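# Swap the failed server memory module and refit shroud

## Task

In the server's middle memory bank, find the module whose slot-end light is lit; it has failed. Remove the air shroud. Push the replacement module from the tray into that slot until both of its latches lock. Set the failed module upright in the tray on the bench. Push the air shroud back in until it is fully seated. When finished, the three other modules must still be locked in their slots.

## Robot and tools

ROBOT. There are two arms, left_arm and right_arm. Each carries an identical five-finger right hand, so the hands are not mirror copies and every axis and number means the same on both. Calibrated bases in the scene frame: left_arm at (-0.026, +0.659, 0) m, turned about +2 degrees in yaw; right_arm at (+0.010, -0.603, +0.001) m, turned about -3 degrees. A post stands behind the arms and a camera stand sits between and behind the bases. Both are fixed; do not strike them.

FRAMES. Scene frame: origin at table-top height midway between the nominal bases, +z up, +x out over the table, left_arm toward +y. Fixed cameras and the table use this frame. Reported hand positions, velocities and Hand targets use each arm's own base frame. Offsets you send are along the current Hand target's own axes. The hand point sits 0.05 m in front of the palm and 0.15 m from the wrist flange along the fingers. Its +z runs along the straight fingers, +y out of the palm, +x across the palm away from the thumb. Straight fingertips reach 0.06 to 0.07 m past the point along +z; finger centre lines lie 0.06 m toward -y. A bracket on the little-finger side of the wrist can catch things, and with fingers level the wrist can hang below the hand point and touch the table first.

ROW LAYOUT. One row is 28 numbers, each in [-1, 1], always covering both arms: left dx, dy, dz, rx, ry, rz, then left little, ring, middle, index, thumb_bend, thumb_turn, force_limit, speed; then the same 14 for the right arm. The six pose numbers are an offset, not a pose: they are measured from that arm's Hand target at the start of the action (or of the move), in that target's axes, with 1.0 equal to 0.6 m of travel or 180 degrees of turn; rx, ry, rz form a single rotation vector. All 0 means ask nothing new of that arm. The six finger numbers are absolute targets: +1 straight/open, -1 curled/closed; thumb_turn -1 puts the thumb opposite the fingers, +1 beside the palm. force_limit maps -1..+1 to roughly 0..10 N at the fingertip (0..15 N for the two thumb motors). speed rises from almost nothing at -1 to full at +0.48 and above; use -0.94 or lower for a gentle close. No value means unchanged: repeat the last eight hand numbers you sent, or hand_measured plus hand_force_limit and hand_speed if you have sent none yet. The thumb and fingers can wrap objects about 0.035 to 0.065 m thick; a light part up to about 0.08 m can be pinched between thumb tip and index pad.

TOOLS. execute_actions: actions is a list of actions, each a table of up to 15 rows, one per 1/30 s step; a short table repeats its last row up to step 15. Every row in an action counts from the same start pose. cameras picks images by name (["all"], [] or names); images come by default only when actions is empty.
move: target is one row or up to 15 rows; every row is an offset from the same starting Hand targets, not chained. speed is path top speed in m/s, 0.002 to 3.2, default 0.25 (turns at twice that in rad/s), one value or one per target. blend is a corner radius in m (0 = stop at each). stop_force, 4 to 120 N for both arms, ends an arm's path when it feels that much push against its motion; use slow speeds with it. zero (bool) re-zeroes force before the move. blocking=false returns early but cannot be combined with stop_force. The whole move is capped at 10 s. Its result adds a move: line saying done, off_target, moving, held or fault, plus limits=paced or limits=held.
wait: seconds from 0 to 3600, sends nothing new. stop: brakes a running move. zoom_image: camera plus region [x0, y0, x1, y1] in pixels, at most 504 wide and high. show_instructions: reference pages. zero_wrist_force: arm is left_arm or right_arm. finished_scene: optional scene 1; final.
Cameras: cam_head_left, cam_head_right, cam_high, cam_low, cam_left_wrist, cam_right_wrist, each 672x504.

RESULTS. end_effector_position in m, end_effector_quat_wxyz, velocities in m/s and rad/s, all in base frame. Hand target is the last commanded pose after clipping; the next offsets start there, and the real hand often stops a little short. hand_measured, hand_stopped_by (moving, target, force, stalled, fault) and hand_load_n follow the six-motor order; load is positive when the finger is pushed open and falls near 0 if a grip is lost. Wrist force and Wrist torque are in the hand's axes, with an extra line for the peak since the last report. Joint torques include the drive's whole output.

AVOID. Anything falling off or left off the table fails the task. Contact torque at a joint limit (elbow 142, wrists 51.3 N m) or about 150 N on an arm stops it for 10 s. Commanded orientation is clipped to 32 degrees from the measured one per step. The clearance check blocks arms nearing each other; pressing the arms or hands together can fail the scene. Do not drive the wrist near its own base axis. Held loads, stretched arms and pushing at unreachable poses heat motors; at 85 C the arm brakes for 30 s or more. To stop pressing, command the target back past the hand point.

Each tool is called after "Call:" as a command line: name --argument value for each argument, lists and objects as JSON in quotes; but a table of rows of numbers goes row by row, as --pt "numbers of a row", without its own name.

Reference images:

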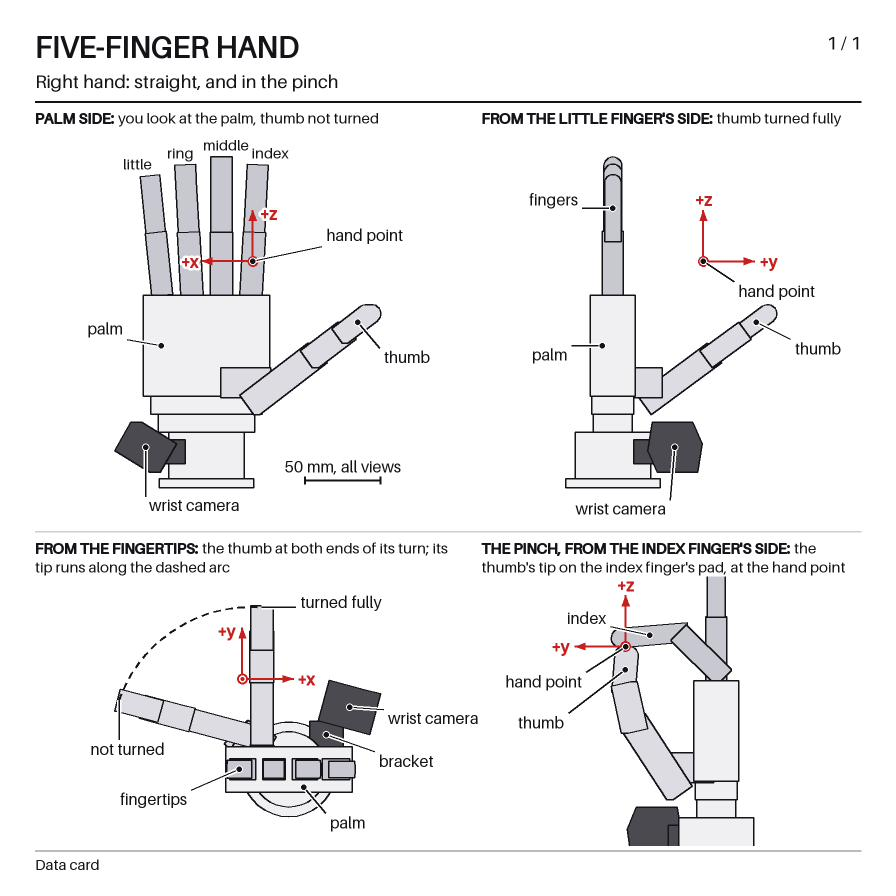

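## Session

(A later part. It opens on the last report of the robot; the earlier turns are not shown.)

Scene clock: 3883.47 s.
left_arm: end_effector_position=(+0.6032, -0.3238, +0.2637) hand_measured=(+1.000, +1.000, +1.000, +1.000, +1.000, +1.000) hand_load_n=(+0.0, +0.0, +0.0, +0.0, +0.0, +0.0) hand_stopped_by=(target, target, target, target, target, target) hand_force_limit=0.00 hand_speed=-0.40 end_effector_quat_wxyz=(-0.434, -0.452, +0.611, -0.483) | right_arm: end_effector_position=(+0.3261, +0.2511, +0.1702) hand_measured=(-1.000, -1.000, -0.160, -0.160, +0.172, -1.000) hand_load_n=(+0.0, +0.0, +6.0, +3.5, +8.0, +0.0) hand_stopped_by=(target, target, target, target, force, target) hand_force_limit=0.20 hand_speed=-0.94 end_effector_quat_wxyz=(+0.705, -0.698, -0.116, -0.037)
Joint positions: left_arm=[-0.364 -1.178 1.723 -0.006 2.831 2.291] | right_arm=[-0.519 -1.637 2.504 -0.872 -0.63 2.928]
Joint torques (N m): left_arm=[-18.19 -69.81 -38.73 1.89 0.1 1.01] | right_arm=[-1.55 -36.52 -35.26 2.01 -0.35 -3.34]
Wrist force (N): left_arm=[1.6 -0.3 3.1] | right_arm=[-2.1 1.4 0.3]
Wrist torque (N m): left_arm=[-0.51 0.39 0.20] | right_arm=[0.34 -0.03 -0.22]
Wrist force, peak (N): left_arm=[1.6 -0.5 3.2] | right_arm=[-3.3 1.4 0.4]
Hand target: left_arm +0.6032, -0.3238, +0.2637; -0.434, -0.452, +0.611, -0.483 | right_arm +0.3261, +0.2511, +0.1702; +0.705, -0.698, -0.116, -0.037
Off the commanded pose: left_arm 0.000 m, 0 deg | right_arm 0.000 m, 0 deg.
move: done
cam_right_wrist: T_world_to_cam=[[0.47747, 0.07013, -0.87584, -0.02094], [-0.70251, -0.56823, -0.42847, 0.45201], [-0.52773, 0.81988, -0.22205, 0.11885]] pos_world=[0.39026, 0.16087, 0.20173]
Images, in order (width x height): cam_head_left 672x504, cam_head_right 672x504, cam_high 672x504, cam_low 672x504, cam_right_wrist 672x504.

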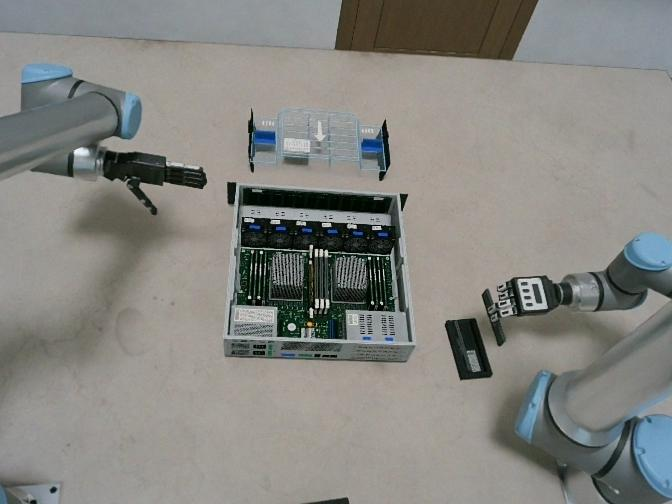

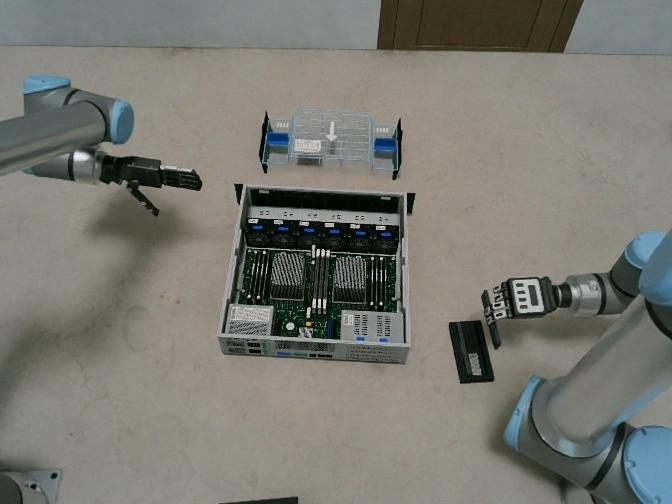

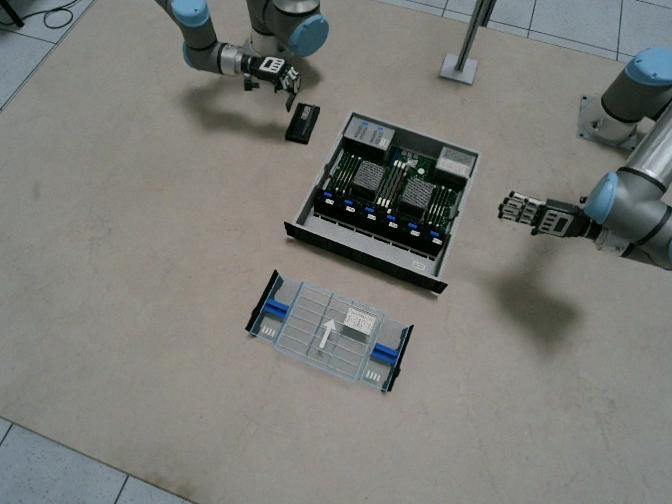

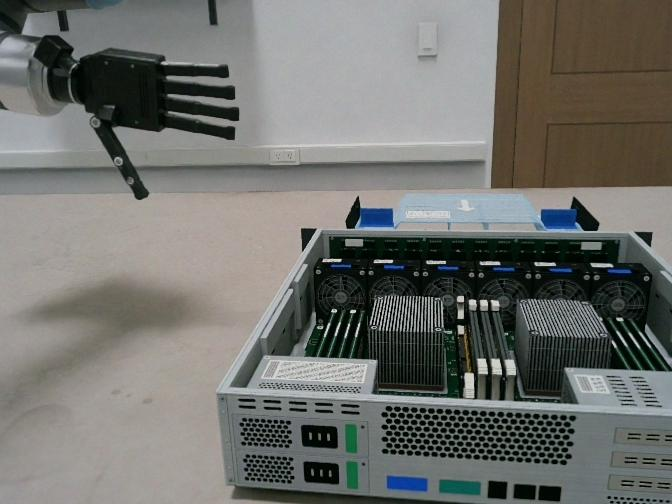

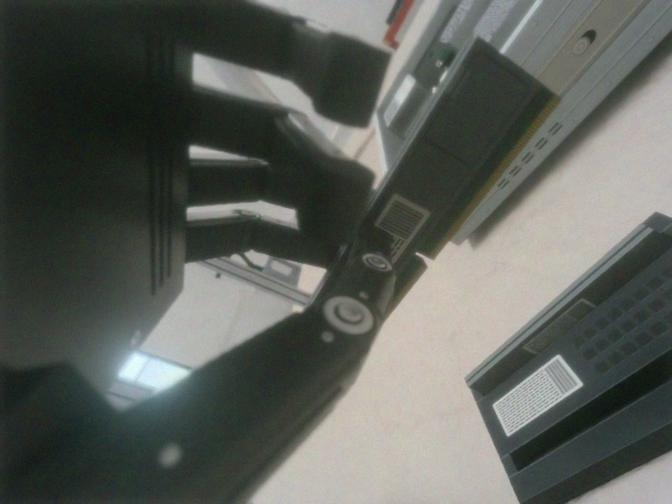

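Call:
move --target '[0,0,0,0,0,0,1,1,1,1,1,1,0,-0.4, -0.0375,0.1115,-0.0047,0,0,0,-1,-1,-0.16,-0.16,0.03,-1,0.2,-0.94]' --speed 0.08 --cameras '["cam_head_right","cam_high","cam_right_wrist"]'

Call:
zoom_image --camera "cam_right_wrist" --region '[360, 20, 672, 504]'

Call:
zoom_image --camera "cam_high" --region '[260, 70, 340, 150]'

Call:
zoom_image --camera "cam_head_right" --region '[430, 300, 520, 390]'

Scene clock: 3939.77 s.
left_arm: end_effector_position=(+0.6032, -0.3238, +0.2637) hand_measured=(+1.000, +1.000, +1.000, +1.000, +1.000, +1.000) hand_load_n=(+0.0, +0.0, +0.0, +0.0, +0.5, +0.0) hand_stopped_by=(target, target, target, target, target, target) hand_force_limit=0.00 hand_speed=-0.40 end_effector_quat_wxyz=(-0.434, -0.452, +0.611, -0.483) | right_arm: end_effector_position=(+0.3189, +0.2472, +0.1001) hand_measured=(-1.000, -1.000, -0.160, -0.160, +0.172, -1.000) hand_load_n=(+0.0, +0.0, +6.0, +3.5, +8.0, +0.0) hand_stopped_by=(target, target, target, target, force, target) hand_force_limit=0.20 hand_speed=-0.94 end_effector_quat_wxyz=(+0.705, -0.698, -0.116, -0.037)
Joint positions: left_arm=[-0.364 -1.178 1.723 -0.006 2.831 2.291] | right_arm=[-0.54 -1.483 2.567 -1.088 -0.652 2.927]
Joint torques (N m): left_arm=[-15.46 -66.54 -39.32 1.8 -0.12 1.2] | right_arm=[7.94 -30.48 -26.52 1.14 1.45 -3.13]
Wrist force (N): left_arm=[1.5 -0.4 2.8] | right_arm=[-2.4 1.5 0.2]
Wrist torque (N m): left_arm=[-0.51 0.42 0.20] | right_arm=[0.35 0.03 -0.22]
Wrist force, peak (N): left_arm=[1.7 -0.4 3.2] | right_arm=[-2.9 2.0 0.8]
Hand target: left_arm +0.6032, -0.3238, +0.2637; -0.434, -0.452, +0.611, -0.483 | right_arm +0.3189, +0.2473, +0.1001; +0.705, -0.698, -0.116, -0.037
Off the commanded pose: left_arm 0.000 m, 0 deg | right_arm 0.000 m, 0 deg.
move: done
cam_right_wrist: T_world_to_cam=[[0.47747, 0.07012, -0.87585, -0.07871], [-0.70252, -0.56823, -0.42847, 0.41466], [-0.52773, 0.81988, -0.22205, 0.10266]] pos_world=[0.38306, 0.15697, 0.13153]

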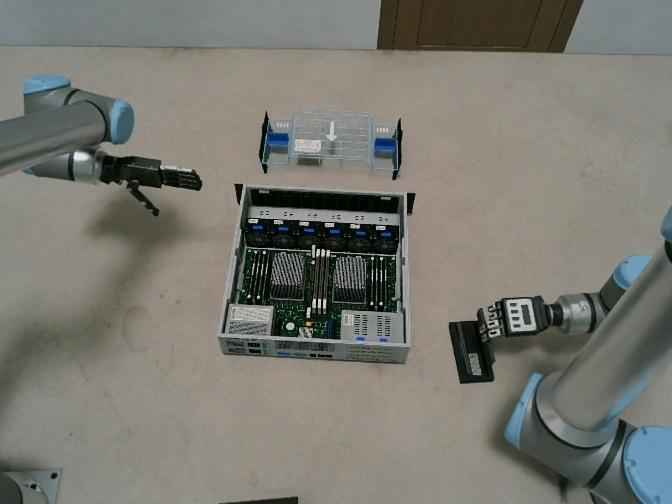

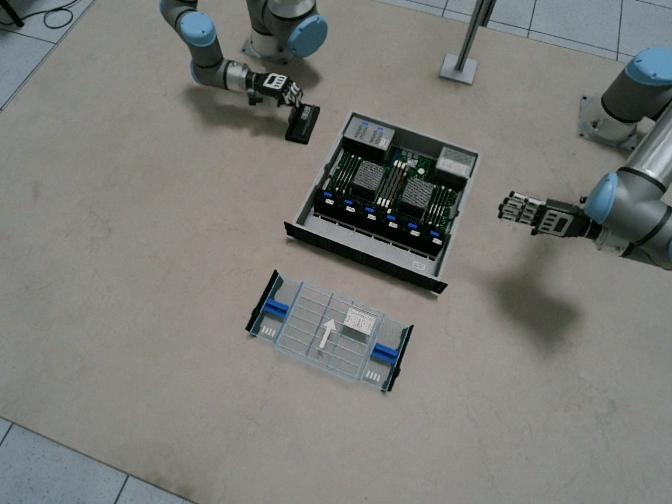

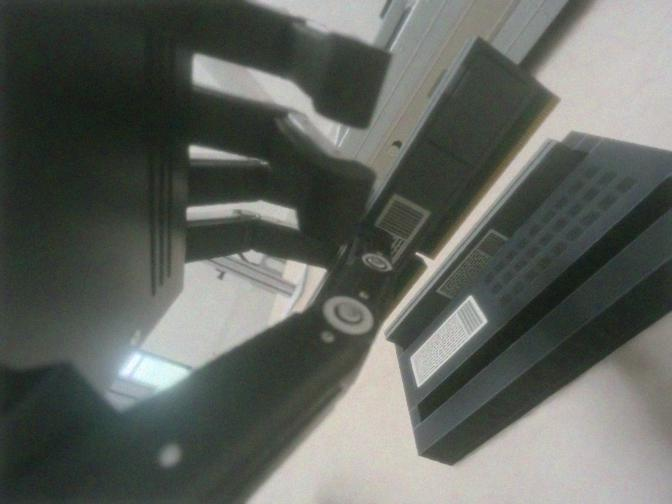

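Scaled by 1.041 from the camera's image (finer frame: 960x720).

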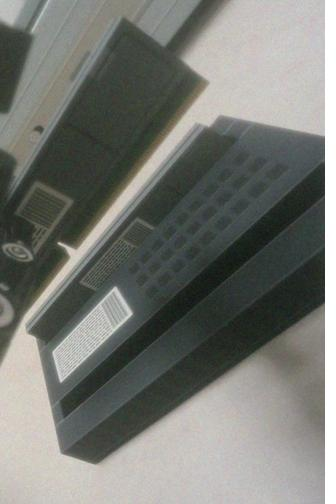

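Scaled by 6.300 from the camera's image (finer frame: 960x720).

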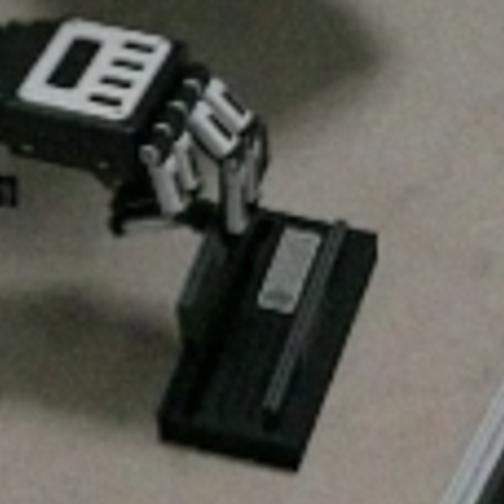

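Scaled by 5.600 from the camera's image (finer frame: 960x720).

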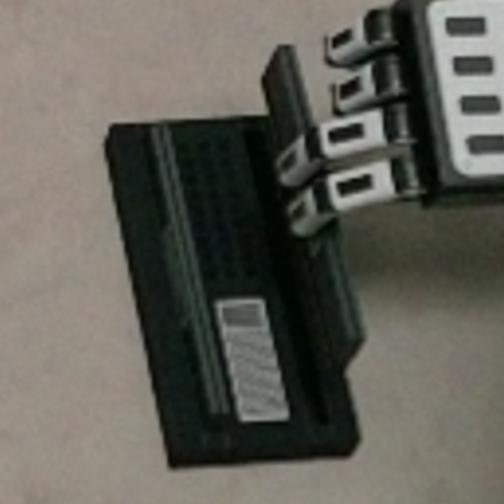

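Call:
zoom_image --camera "cam_right_wrist" --region '[375, 300, 525, 480]'

Call:
zoom_image --camera "cam_right_wrist" --region '[522, 110, 672, 290]'

Scaled by 2.800 from the camera's image (finer frame: 960x720).

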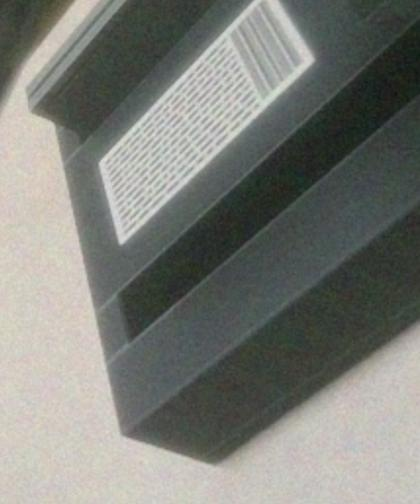

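Scaled by 2.800 from the camera's image (finer frame: 960x720).

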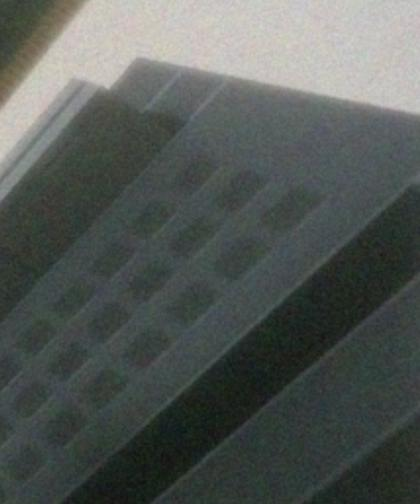

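Call:
move --target '[0,0,0,0,0,0,1,1,1,1,1,1,0,-0.4, -0.0167,0.0783,0.0010,0,0,0,-1,-1,-0.16,-0.16,0.03,-1,0.2,-0.94]' --speed 0.04 --stop_force 5 --cameras '["cam_head_right","cam_high","cam_right_wrist"]'

Call:
zoom_image --camera "cam_right_wrist" --region '[400, 20, 672, 292]'

Call:
zoom_image --camera "cam_high" --region '[260, 70, 340, 150]'

Call:
zoom_image --camera "cam_head_right" --region '[430, 300, 520, 390]'

Scene clock: 3987.30 s.
left_arm: end_effector_position=(+0.6032, -0.3238, +0.2637) hand_measured=(+1.000, +1.000, +1.000, +1.000, +1.000, +1.000) hand_load_n=(+0.0, -0.5, +0.0, +0.0, +0.0, +0.0) hand_stopped_by=(target, target, target, target, target, target) hand_force_limit=0.00 hand_speed=-0.40 end_effector_quat_wxyz=(-0.434, -0.452, +0.611, -0.483) | right_arm: end_effector_position=(+0.3192, +0.2478, +0.0520) hand_measured=(-1.000, -1.000, -0.160, -0.160, +0.172, -1.000) hand_load_n=(+0.0, +0.0, +5.5, +3.5, +8.0, +0.0) hand_stopped_by=(target, target, target, target, force, target) hand_force_limit=0.20 hand_speed=-0.94 end_effector_quat_wxyz=(+0.705, -0.698, -0.116, -0.037)
Joint positions: left_arm=[-0.364 -1.178 1.723 -0.006 2.831 2.291] | right_arm=[-0.538 -1.348 2.587 -1.243 -0.65 2.928]
Joint torques (N m): left_arm=[-19.72 -68.57 -39.7 1.67 0.74 0.93] | right_arm=[6.61 -46.13 -20.23 2.15 1.4 0.81]
Wrist force (N): left_arm=[1.1 -0.1 3.1] | right_arm=[-2.6 1.3 0.7]
Wrist torque (N m): left_arm=[-0.49 0.47 0.18] | right_arm=[0.30 0.04 -0.25]
Wrist force, peak (N): left_arm=[1.6 -0.2 3.4] | right_arm=[-3.2 1.5 0.5]
Hand target: left_arm +0.6032, -0.3238, +0.2637; -0.434, -0.452, +0.611, -0.483 | right_arm +0.3192, +0.2478, +0.0520; +0.705, -0.698, -0.116, -0.037
Off the commanded pose: left_arm 0.000 m, 0 deg | right_arm 0.000 m, 0 deg.
move: done
cam_right_wrist: T_world_to_cam=[[0.47765, 0.07006, -0.87575, -0.121], [-0.70238, -0.56834, -0.42855, 0.39461], [-0.52775, 0.81981, -0.22226, 0.0917]] pos_world=[0.38336, 0.15757, 0.08353]

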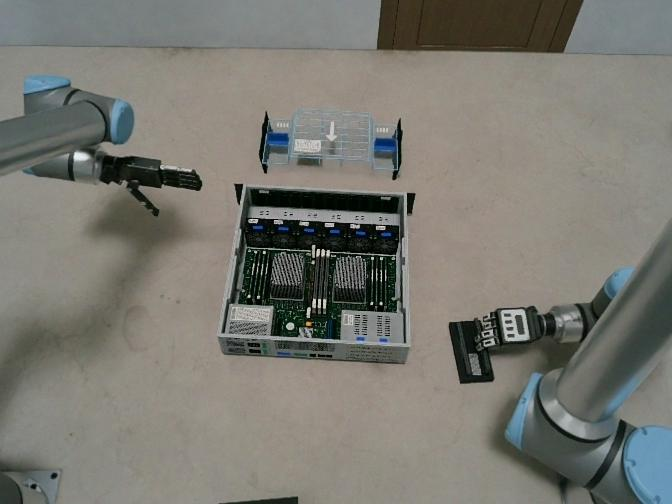

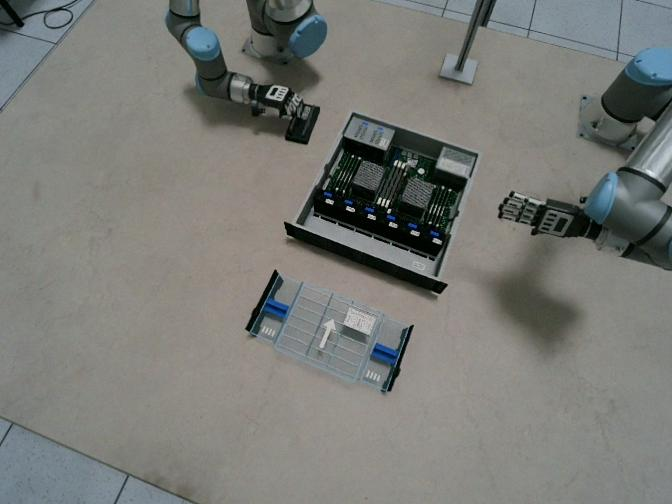

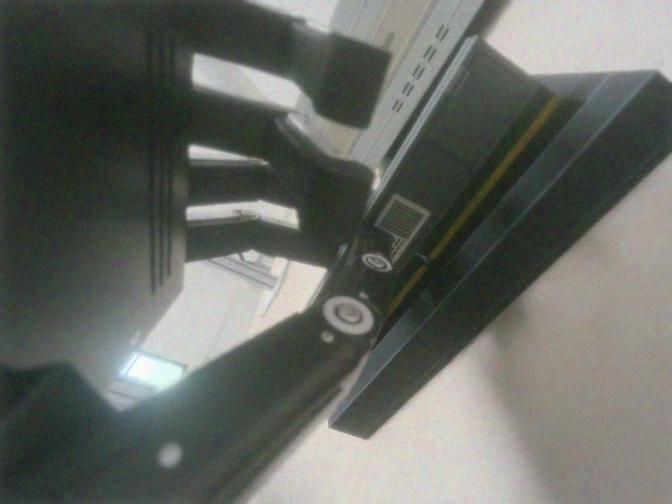

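Scaled by 1.853 from the camera's image (finer frame: 960x720).

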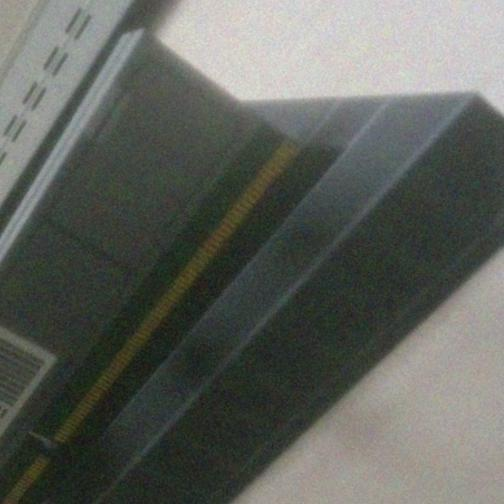

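Scaled by 6.300 from the camera's image (finer frame: 960x720).

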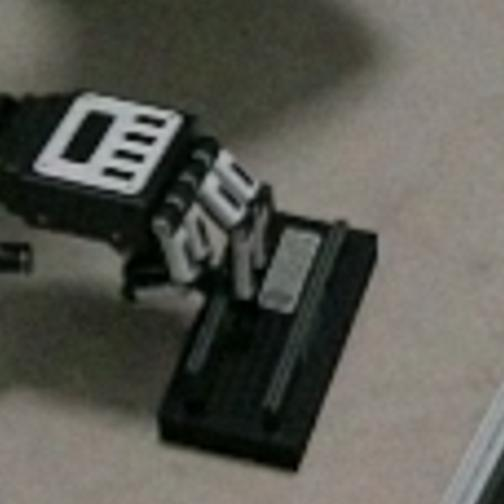

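Scaled by 5.600 from the camera's image (finer frame: 960x720).

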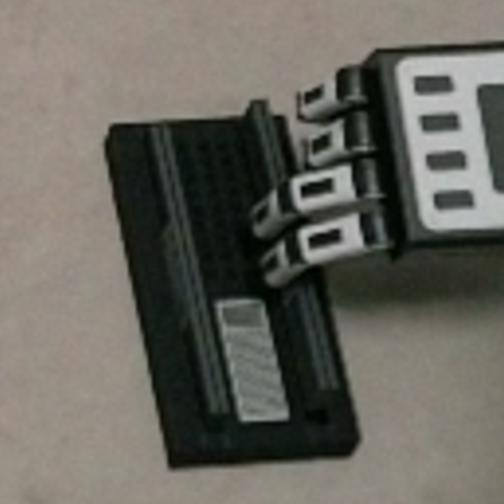

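Call:
zoom_image --camera "cam_right_wrist" --region '[500, 50, 672, 180]'

Call:
zoom_image --camera "cam_right_wrist" --region '[360, 220, 532, 350]'

Scaled by 2.930 from the camera's image (finer frame: 960x720).

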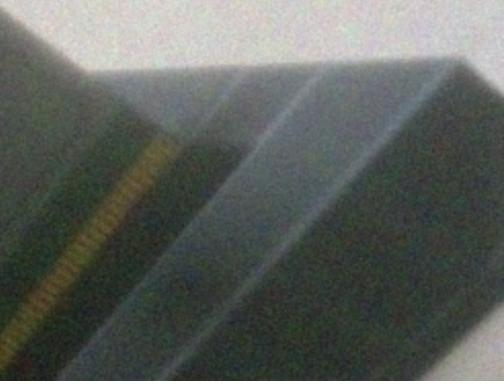

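Scaled by 2.930 from the camera's image (finer frame: 960x720).

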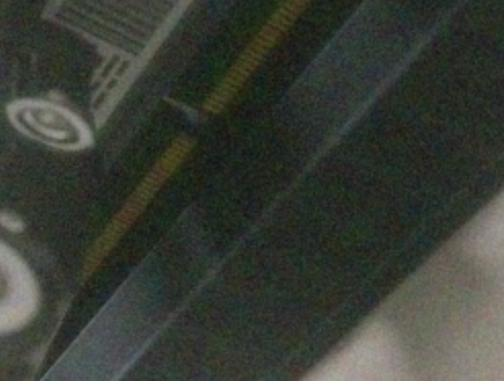

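Call:
move --target '[0,0,0,0,0,0,1,1,1,1,1,1,0,-0.4, -0.00359,0.01626,0.0,0,0,0,-1,-1,-0.16,-0.16,0.03,-1,0.2,-0.94]' --speed 0.01 --stop_force 4 --cameras '["cam_right_wrist","cam_head_right"]'

Call:
zoom_image --camera "cam_right_wrist" --region '[400, 20, 672, 292]'

Scene clock: 4079.47 s.
left_arm: end_effector_position=(+0.6032, -0.3238, +0.2637) hand_measured=(+1.000, +1.000, +1.000, +1.000, +1.000, +1.000) hand_load_n=(+0.0, +0.0, +0.0, +0.0, +0.0, +0.0) hand_stopped_by=(target, target, target, target, target, target) hand_force_limit=0.00 hand_speed=-0.40 end_effector_quat_wxyz=(-0.434, -0.452, +0.611, -0.483) | right_arm: end_effector_position=(+0.3193, +0.2477, +0.0501) hand_measured=(-1.000, -1.000, -0.160, -0.160, +0.172, -1.000) hand_load_n=(+0.5, +0.0, +6.5, +3.0, +6.0, +0.0) hand_stopped_by=(target, target, target, target, force, target) hand_force_limit=0.20 hand_speed=-0.94 end_effector_quat_wxyz=(+0.705, -0.698, -0.116, -0.038)
Joint positions: left_arm=[-0.364 -1.178 1.723 -0.006 2.831 2.291] | right_arm=[-0.539 -1.343 2.587 -1.249 -0.65 2.928]
Joint torques (N m): left_arm=[-18.75 -68.81 -40.39 2.12 0.18 1.05] | right_arm=[-1.77 -46.33 -20.22 2.1 -0.22 0.5]
Wrist force (N): left_arm=[1.4 -0.3 3.2] | right_arm=[-2.6 1.4 0.2]
Wrist torque (N m): left_arm=[-0.52 0.42 0.19] | right_arm=[0.35 0.06 -0.24]
Wrist force, peak (N): left_arm=[1.9 -0.3 3.1] | right_arm=[-0.9 -3.3 -0.3]
Hand target: left_arm +0.6032, -0.3238, +0.2637; -0.434, -0.452, +0.611, -0.483 | right_arm +0.3193, +0.2477, +0.0501; +0.705, -0.698, -0.116, -0.038 (not the last commanded pose)
Off the commanded pose: left_arm 0.000 m, 0 deg | right_arm 0.008 m, 0 deg.
move: contact (right_arm)
cam_right_wrist: T_world_to_cam=[[0.47783, 0.06999, -0.87566, -0.12273], [-0.70227, -0.5684, -0.42865, 0.3939], [-0.52773, 0.81977, -0.22245, 0.0915]] pos_world=[0.38356, 0.15748, 0.08173]
Images, in order (width x height): cam_head_right 672x504, cam_right_wrist 672x504.

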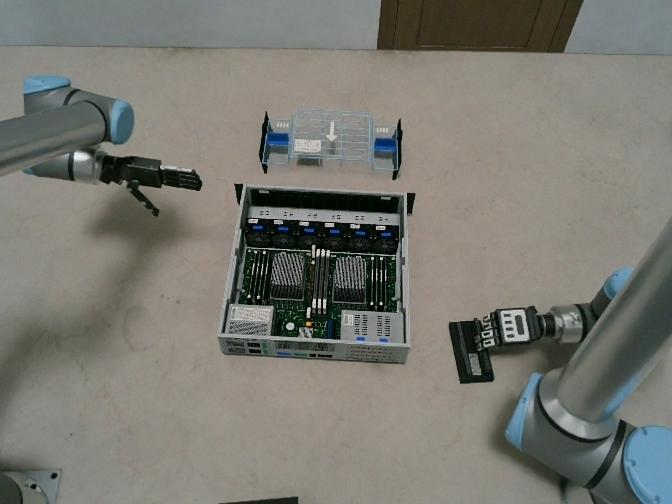

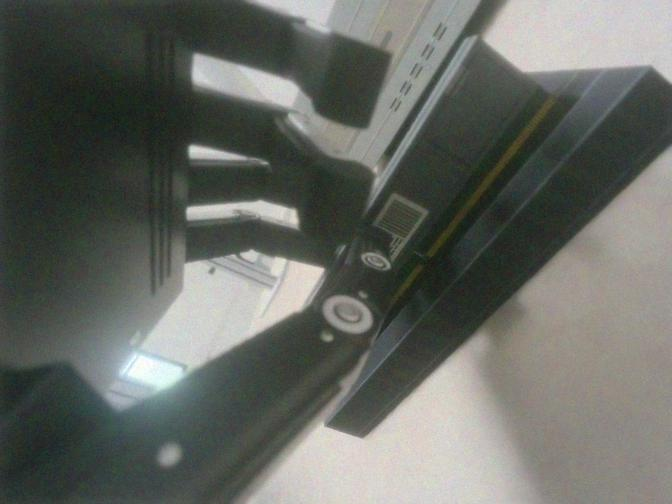

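Scaled by 1.853 from the camera's image (finer frame: 960x720).

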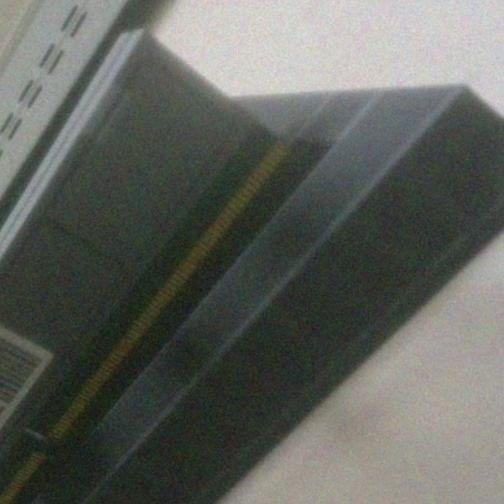

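Call:
move --pt "0 0 0 0 0 0 1 1 1 1 1 1 0 -0.4 0.00072 -0.00325 0.0 0 0 0 -1 -1 -0.16 -0.16 0.03 -1 0.2 -0.94" --pt "0 0 0 0 0 0 1 1 1 1 1 1 0 -0.4 0.00072 -0.00325 -0.0067 0 0 0 -1 -1 -0.16 -0.16 0.03 -1 0.2 -0.94" --speed 0.02

Call:
move --target '[0,0,0,0,0,0,1,1,1,1,1,1,0,-0.4, -0.00251,0.01138,0.0,0,0,0,-1,-1,-0.16,-0.16,0.03,-1,0.2,-0.94]' --speed 0.01 --stop_force 4 --cameras '["cam_right_wrist","cam_head_right"]'

Call:
zoom_image --camera "cam_right_wrist" --region '[400, 20, 672, 292]'

Scene clock: 4096.67 s.
left_arm: end_effector_position=(+0.6032, -0.3238, +0.2637) hand_measured=(+1.000, +1.000, +1.000, +1.000, +1.000, +1.000) hand_load_n=(+0.0, +0.0, +0.0, +0.0, +0.0, +0.0) hand_stopped_by=(target, target, target, target, target, target) hand_force_limit=0.00 hand_speed=-0.40 end_effector_quat_wxyz=(-0.434, -0.452, +0.611, -0.483) | right_arm: end_effector_position=(+0.3198, +0.2436, +0.0522) hand_measured=(-1.000, -1.000, -0.160, -0.160, +0.172, -1.000) hand_load_n=(+0.0, +0.0, +7.0, +3.0, +6.0, +0.0) hand_stopped_by=(target, target, target, target, force, target) hand_force_limit=0.20 hand_speed=-0.94 end_effector_quat_wxyz=(+0.705, -0.699, -0.116, -0.038)
Joint positions: left_arm=[-0.364 -1.178 1.723 -0.006 2.831 2.291] | right_arm=[-0.549 -1.348 2.585 -1.242 -0.66 2.928]
Joint torques (N m): left_arm=[-18.99 -71.79 -40.97 1.58 0.55 1.9] | right_arm=[13.19 -15.34 -15.21 2.8 1.36 -2.07]
Wrist force (N): left_arm=[1.4 -0.2 3.2] | right_arm=[-2.6 1.6 0.3]
Wrist torque (N m): left_arm=[-0.50 0.41 0.20] | right_arm=[0.38 0.05 -0.24]
Wrist force, peak (N): left_arm=[1.6 -0.4 3.3] | right_arm=[-3.1 1.5 0.1]
Hand target: left_arm +0.6032, -0.3238, +0.2637; -0.434, -0.452, +0.611, -0.483 | right_arm +0.3198, +0.2437, +0.0522; +0.705, -0.698, -0.116, -0.038
Off the commanded pose: left_arm 0.000 m, 0 deg | right_arm 0.000 m, 0 deg.
move: done

Scene clock: 4098.03 s.
left_arm: end_effector_position=(+0.6032, -0.3238, +0.2637) hand_measured=(+1.000, +1.000, +1.000, +1.000, +1.000, +1.000) hand_load_n=(+0.0, +0.0, +0.0, +0.0, +0.0, +0.0) hand_stopped_by=(target, target, target, target, target, target) hand_force_limit=0.00 hand_speed=-0.40 end_effector_quat_wxyz=(-0.434, -0.452, +0.611, -0.483) | right_arm: end_effector_position=(+0.3198, +0.2437, +0.0495) hand_measured=(-1.000, -1.000, -0.160, -0.160, +0.172, -1.000) hand_load_n=(+0.5, +0.0, +7.5, +3.5, +4.0, +0.0) hand_stopped_by=(target, target, target, target, force, target) hand_force_limit=0.20 hand_speed=-0.94 end_effector_quat_wxyz=(+0.705, -0.699, -0.116, -0.038)
Joint positions: left_arm=[-0.364 -1.178 1.723 -0.006 2.831 2.291] | right_arm=[-0.548 -1.34 2.586 -1.251 -0.66 2.927]
Joint torques (N m): left_arm=[-19.15 -68.57 -40.6 1.54 0.34 1.13] | right_arm=[-2.95 -45.05 -19.08 3 0.94 -2.11]
Wrist force (N): left_arm=[1.3 0.1 3.3] | right_arm=[-2.7 0.5 -0.1]
Wrist torque (N m): left_arm=[-0.46 0.43 0.20] | right_arm=[0.28 0.05 -0.26]
Wrist force, peak (N): left_arm=[1.8 -0.3 3.1] | right_arm=[-1.6 -3.9 -0.9]
Hand target: left_arm +0.6032, -0.3238, +0.2637; -0.434, -0.452, +0.611, -0.483 | right_arm +0.3198, +0.2437, +0.0495; +0.705, -0.699, -0.116, -0.038 (not the last commanded pose)
Off the commanded pose: left_arm 0.000 m, 0 deg | right_arm 0.004 m, 0 deg.
move: contact (right_arm)
cam_right_wrist: T_world_to_cam=[[0.47783, 0.06999, -0.87566, -0.12326], [-0.70227, -0.5684, -0.42865, 0.39161], [-0.52773, 0.81977, -0.22245, 0.09483]] pos_world=[0.38396, 0.15348, 0.08103]
Images, in order (width x height): cam_head_right 672x504, cam_right_wrist 672x504.

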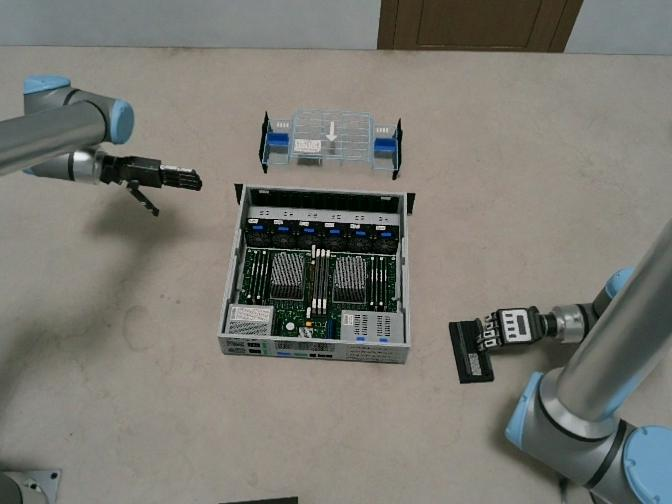

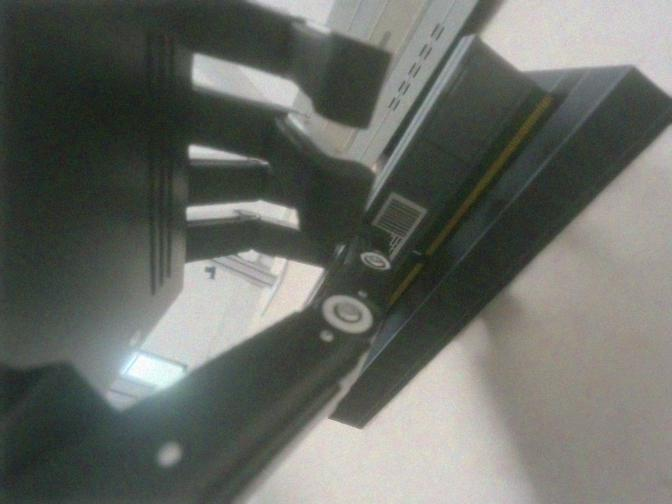

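Scaled by 1.853 from the camera's image (finer frame: 960x720).

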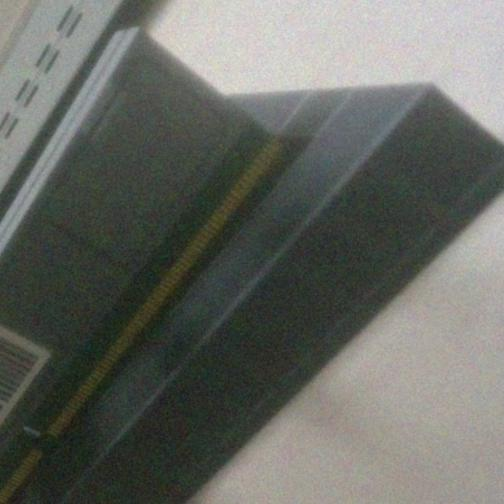

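Call:
zoom_image --camera "cam_right_wrist" --region '[500, 50, 640, 170]'

Call:
zoom_image --camera "cam_right_wrist" --region '[360, 200, 520, 340]'

Call:
zoom_image --camera "cam_head_right" --region '[430, 300, 520, 390]'

Scaled by 3.600 from the camera's image (finer frame: 960x720).

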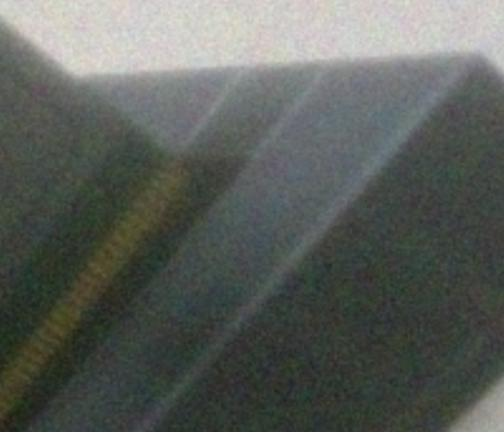

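Scaled by 3.150 from the camera's image (finer frame: 960x720).

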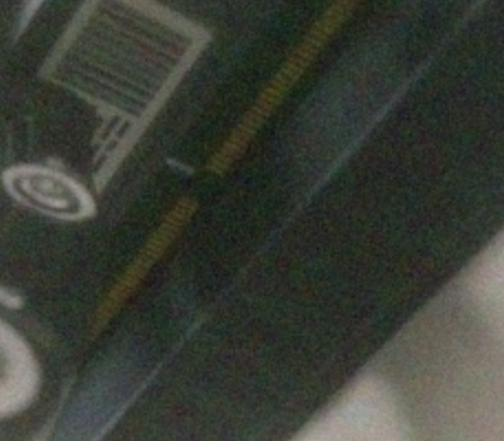

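Scaled by 5.600 from the camera's image (finer frame: 960x720).

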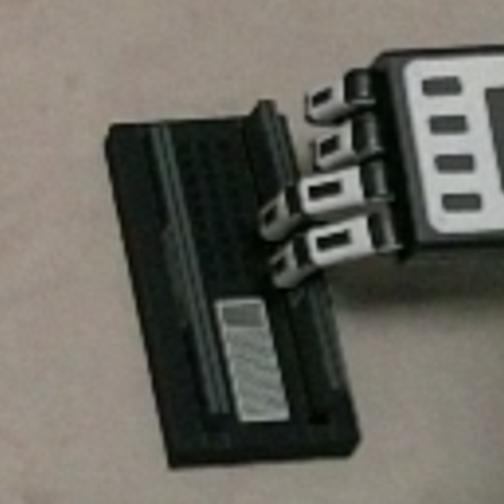

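Call:
move --pt "0 0 0 0 0 0 1 1 1 1 1 1 0 -0.4 0.0011 -0.0049 0.0 0 0 0 -1 -1 -0.16 -0.16 0.0 -1 0.2 -0.94" --pt "0 0 0 0 0 0 1 1 1 1 1 1 0 -0.4 -0.003 -0.0058 0.0017 0 0 0 -1 -1 -0.16 -0.16 0.0 -1 0.2 -0.94" --speed 0.02

Scene clock: 4206.47 s.
left_arm: end_effector_position=(+0.6032, -0.3238, +0.2637) hand_measured=(+1.000, +1.000, +1.000, +1.000, +1.000, +1.000) hand_load_n=(+0.0, +0.0, +0.0, +0.0, +0.0, +0.0) hand_stopped_by=(target, target, target, target, target, target) hand_force_limit=0.00 hand_speed=-0.40 end_effector_quat_wxyz=(-0.434, -0.452, +0.611, -0.483) | right_arm: end_effector_position=(+0.3171, +0.2445, +0.0525) hand_measured=(-1.000, -1.000, -0.160, -0.160, +0.148, -1.000) hand_load_n=(+0.0, +0.0, +8.0, +5.0, +9.0, +0.0) hand_stopped_by=(target, target, target, target, force, target) hand_force_limit=0.20 hand_speed=-0.94 end_effector_quat_wxyz=(+0.705, -0.699, -0.116, -0.038)
Joint positions: left_arm=[-0.364 -1.178 1.723 -0.006 2.831 2.291] | right_arm=[-0.551 -1.352 2.591 -1.243 -0.662 2.927]
Joint torques (N m): left_arm=[-18.48 -67.01 -41.02 1.72 0.48 1.17] | right_arm=[-3.26 -23.25 -18.46 0.99 -1.35 -0.52]
Wrist force (N): left_arm=[1.4 -0.2 3.2] | right_arm=[-2.6 1.3 0.4]
Wrist torque (N m): left_arm=[-0.50 0.42 0.20] | right_arm=[0.33 0.04 -0.25]
Wrist force, peak (N): left_arm=[1.2 -0.3 3.4] | right_arm=[-2.9 1.7 0.2]
Hand target: left_arm +0.6032, -0.3238, +0.2637; -0.434, -0.452, +0.611, -0.483 | right_arm +0.3172, +0.2444, +0.0525; +0.705, -0.699, -0.116, -0.038
Off the commanded pose: left_arm 0.000 m, 0 deg | right_arm 0.000 m, 0 deg.
move: done

Call:
move --target '[0,0,0,0,0,0,1,1,1,1,1,1,0,-0.4, -0.0029,0.0130,0.0,0,0,0,-1,-1,-0.16,-0.16,0.0,-1,0.2,-0.94]' --speed 0.008 --stop_force 4 --cameras '["cam_right_wrist","cam_head_right","cam_high"]'

Call:
zoom_image --camera "cam_right_wrist" --region '[500, 50, 640, 170]'

Call:
zoom_image --camera "cam_head_right" --region '[430, 300, 520, 390]'

Call:
zoom_image --camera "cam_high" --region '[270, 80, 340, 150]'

Scene clock: 4219.10 s.
left_arm: end_effector_position=(+0.6032, -0.3238, +0.2637) hand_measured=(+1.000, +1.000, +1.000, +1.000, +1.000, +1.000) hand_load_n=(+0.0, +0.0, +0.0, +0.5, +0.0, +0.0) hand_stopped_by=(target, target, target, target, target, target) hand_force_limit=0.00 hand_speed=-0.40 end_effector_quat_wxyz=(-0.434, -0.452, +0.611, -0.483) | right_arm: end_effector_position=(+0.3172, +0.2444, +0.0490) hand_measured=(-1.000, -1.000, -0.160, -0.160, +0.148, -1.000) hand_load_n=(+0.0, +0.0, +9.0, +5.0, +7.0, -0.5) hand_stopped_by=(target, target, target, target, force, target) hand_force_limit=0.20 hand_speed=-0.94 end_effector_quat_wxyz=(+0.705, -0.699, -0.116, -0.038)
Joint positions: left_arm=[-0.364 -1.178 1.723 -0.006 2.831 2.291] | right_arm=[-0.551 -1.342 2.592 -1.254 -0.662 2.927]
Joint torques (N m): left_arm=[-16.69 -68.87 -40.97 2.05 0.78 0.96] | right_arm=[0.14 -47.94 -19.15 2.97 -0.15 -3.67]
Wrist force (N): left_arm=[1.3 -0.2 3.0] | right_arm=[-2.4 1.1 0.4]
Wrist torque (N m): left_arm=[-0.49 0.44 0.19] | right_arm=[0.30 0.02 -0.24]
Wrist force, peak (N): left_arm=[1.7 -0.2 3.4] | right_arm=[-0.3 -3.7 -0.7]
Hand target: left_arm +0.6032, -0.3238, +0.2637; -0.434, -0.452, +0.611, -0.483 | right_arm +0.3172, +0.2444, +0.0490; +0.705, -0.699, -0.116, -0.038 (not the last commanded pose)
Off the commanded pose: left_arm 0.000 m, 0 deg | right_arm 0.005 m, 0 deg.
move: contact (right_arm)
cam_right_wrist: T_world_to_cam=[[0.47786, 0.06996, -0.87565, -0.12251], [-0.7023, -0.56834, -0.42867, 0.38997], [-0.52765, 0.81981, -0.22246, 0.09274]] pos_world=[0.38136, 0.15418, 0.08053]
Images, in order (width x height): cam_head_right 672x504, cam_high 672x504, cam_right_wrist 672x504.

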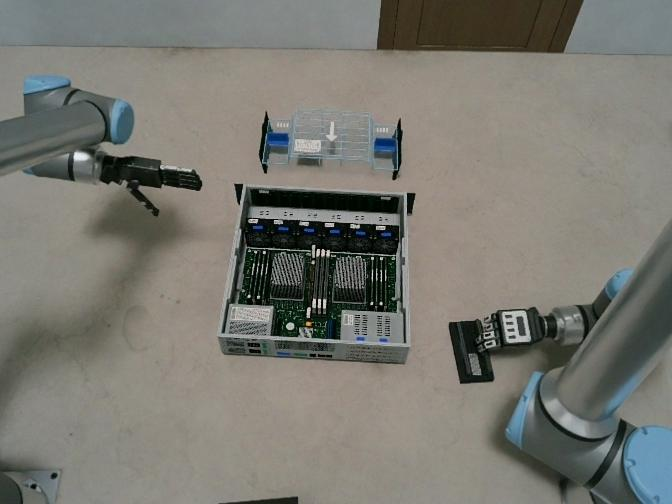

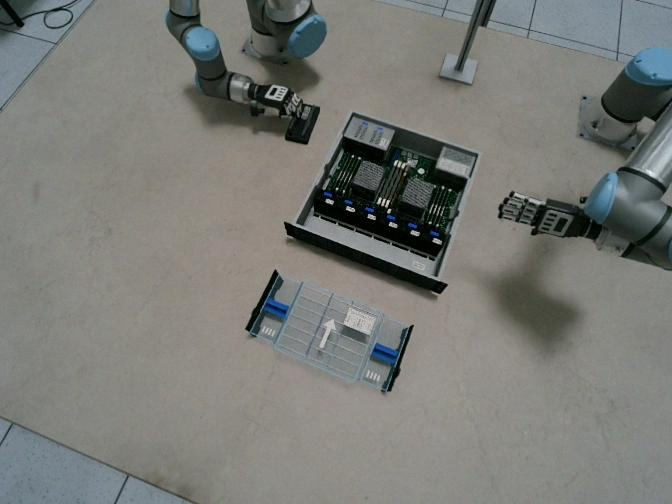

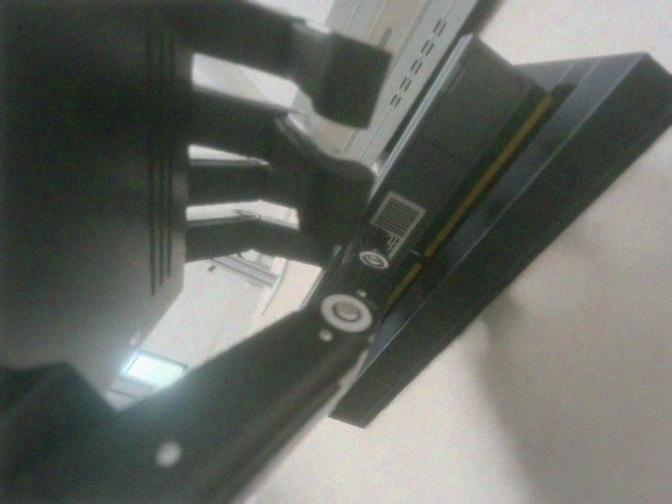

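Scaled by 3.600 from the camera's image (finer frame: 960x720).

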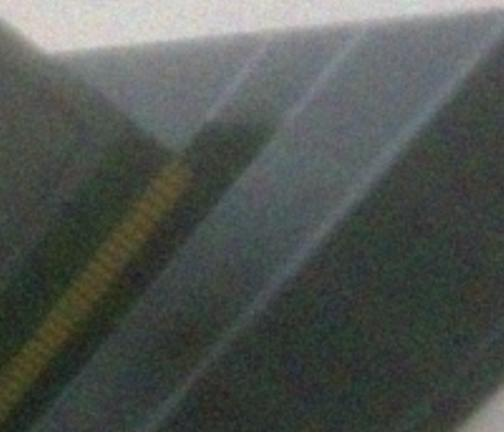

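Scaled by 5.600 from the camera's image (finer frame: 960x720).

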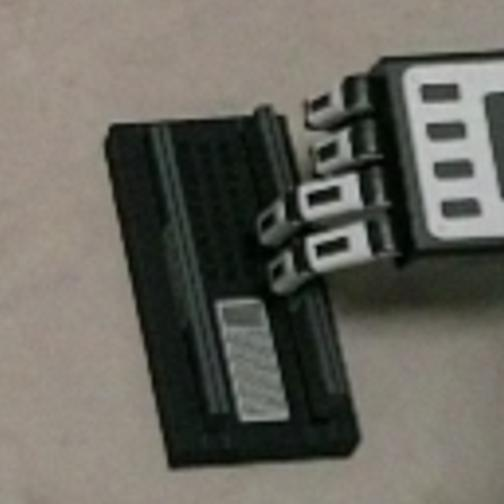

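Scaled by 7.200 from the camera's image (finer frame: 960x720).

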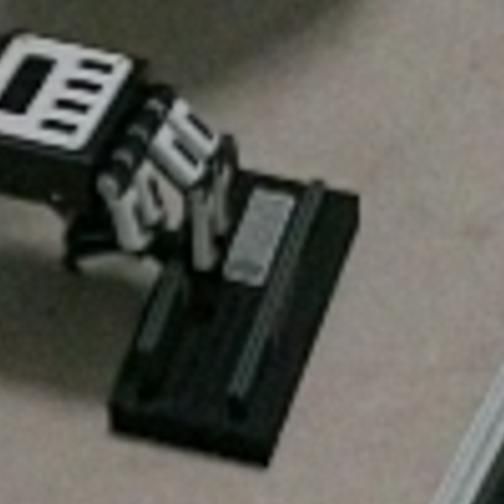

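Call:
move --pt "0 0 0 0 0 0 1 1 1 1 1 1 0 -0.4 0.0011 -0.0049 0.0 0 0 0 -1 -1 -0.16 -0.16 0.0 -1 0.2 -0.94" --pt "0 0 0 0 0 0 1 1 1 1 1 1 0 -0.4 0.0011 -0.0049 -0.0083 0 0 0 -1 -1 -0.16 -0.16 0.0 -1 0.2 -0.94" --speed 0.02 --cameras '["cam_right_wrist"]'

Call:
zoom_image --camera "cam_right_wrist" --region '[500, 50, 640, 170]'

Scene clock: 4244.50 s.
left_arm: end_effector_position=(+0.6032, -0.3238, +0.2637) hand_measured=(+1.000, +1.000, +1.000, +1.000, +1.000, +1.000) hand_load_n=(+0.0, +0.0, +0.0, +0.0, +0.0, +0.0) hand_stopped_by=(target, target, target, target, target, target) hand_force_limit=0.00 hand_speed=-0.40 end_effector_quat_wxyz=(-0.434, -0.452, +0.611, -0.483) | right_arm: end_effector_position=(+0.3178, +0.2394, +0.0520) hand_measured=(-1.000, -1.000, -0.160, -0.160, +0.148, -1.000) hand_load_n=(+0.0, +0.0, +9.0, +5.0, +7.0, -0.5) hand_stopped_by=(target, target, target, target, force, target) hand_force_limit=0.20 hand_speed=-0.94 end_effector_quat_wxyz=(+0.705, -0.699, -0.116, -0.038)
Joint positions: left_arm=[-0.364 -1.178 1.723 -0.006 2.831 2.291] | right_arm=[-0.563 -1.35 2.589 -1.244 -0.674 2.927]
Joint torques (N m): left_arm=[-17.83 -66.99 -42.32 1.61 0.95 0.87] | right_arm=[13.3 -13.19 -13.48 3.17 1.34 -4.02]
Wrist force (N): left_arm=[1.4 -0.3 3.1] | right_arm=[-2.7 1.4 0.3]
Wrist torque (N m): left_arm=[-0.51 0.42 0.19] | right_arm=[0.33 0.06 -0.27]
Wrist force, peak (N): left_arm=[1.2 -0.5 3.5] | right_arm=[-3.1 1.3 0.1]
Hand target: left_arm +0.6032, -0.3238, +0.2637; -0.434, -0.452, +0.611, -0.483 | right_arm +0.3178, +0.2395, +0.0520; +0.705, -0.699, -0.116, -0.038
Off the commanded pose: left_arm 0.000 m, 0 deg | right_arm 0.000 m, 0 deg.
move: done
cam_right_wrist: T_world_to_cam=[[0.47791, 0.06995, -0.87562, -0.11975], [-0.70222, -0.56843, -0.42868, 0.38887], [-0.52772, 0.81975, -0.22254, 0.09789]] pos_world=[0.38196, 0.14918, 0.08363]

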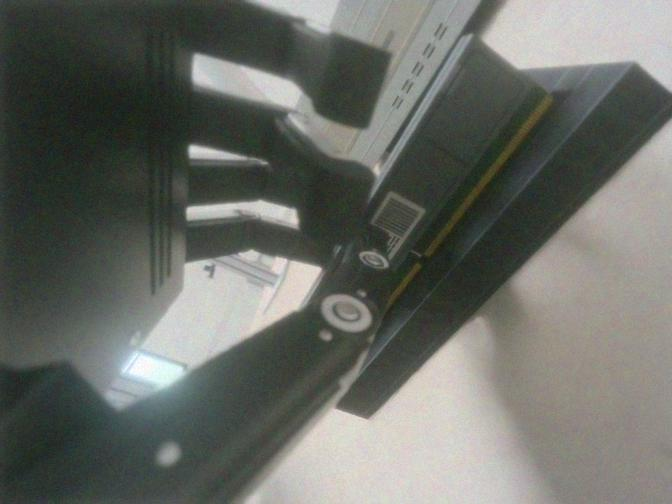

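Scaled by 3.600 from the camera's image (finer frame: 960x720).

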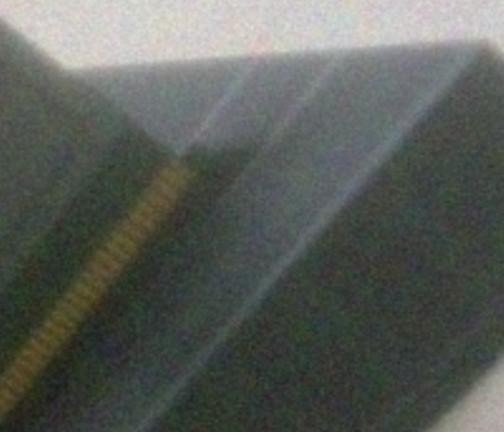

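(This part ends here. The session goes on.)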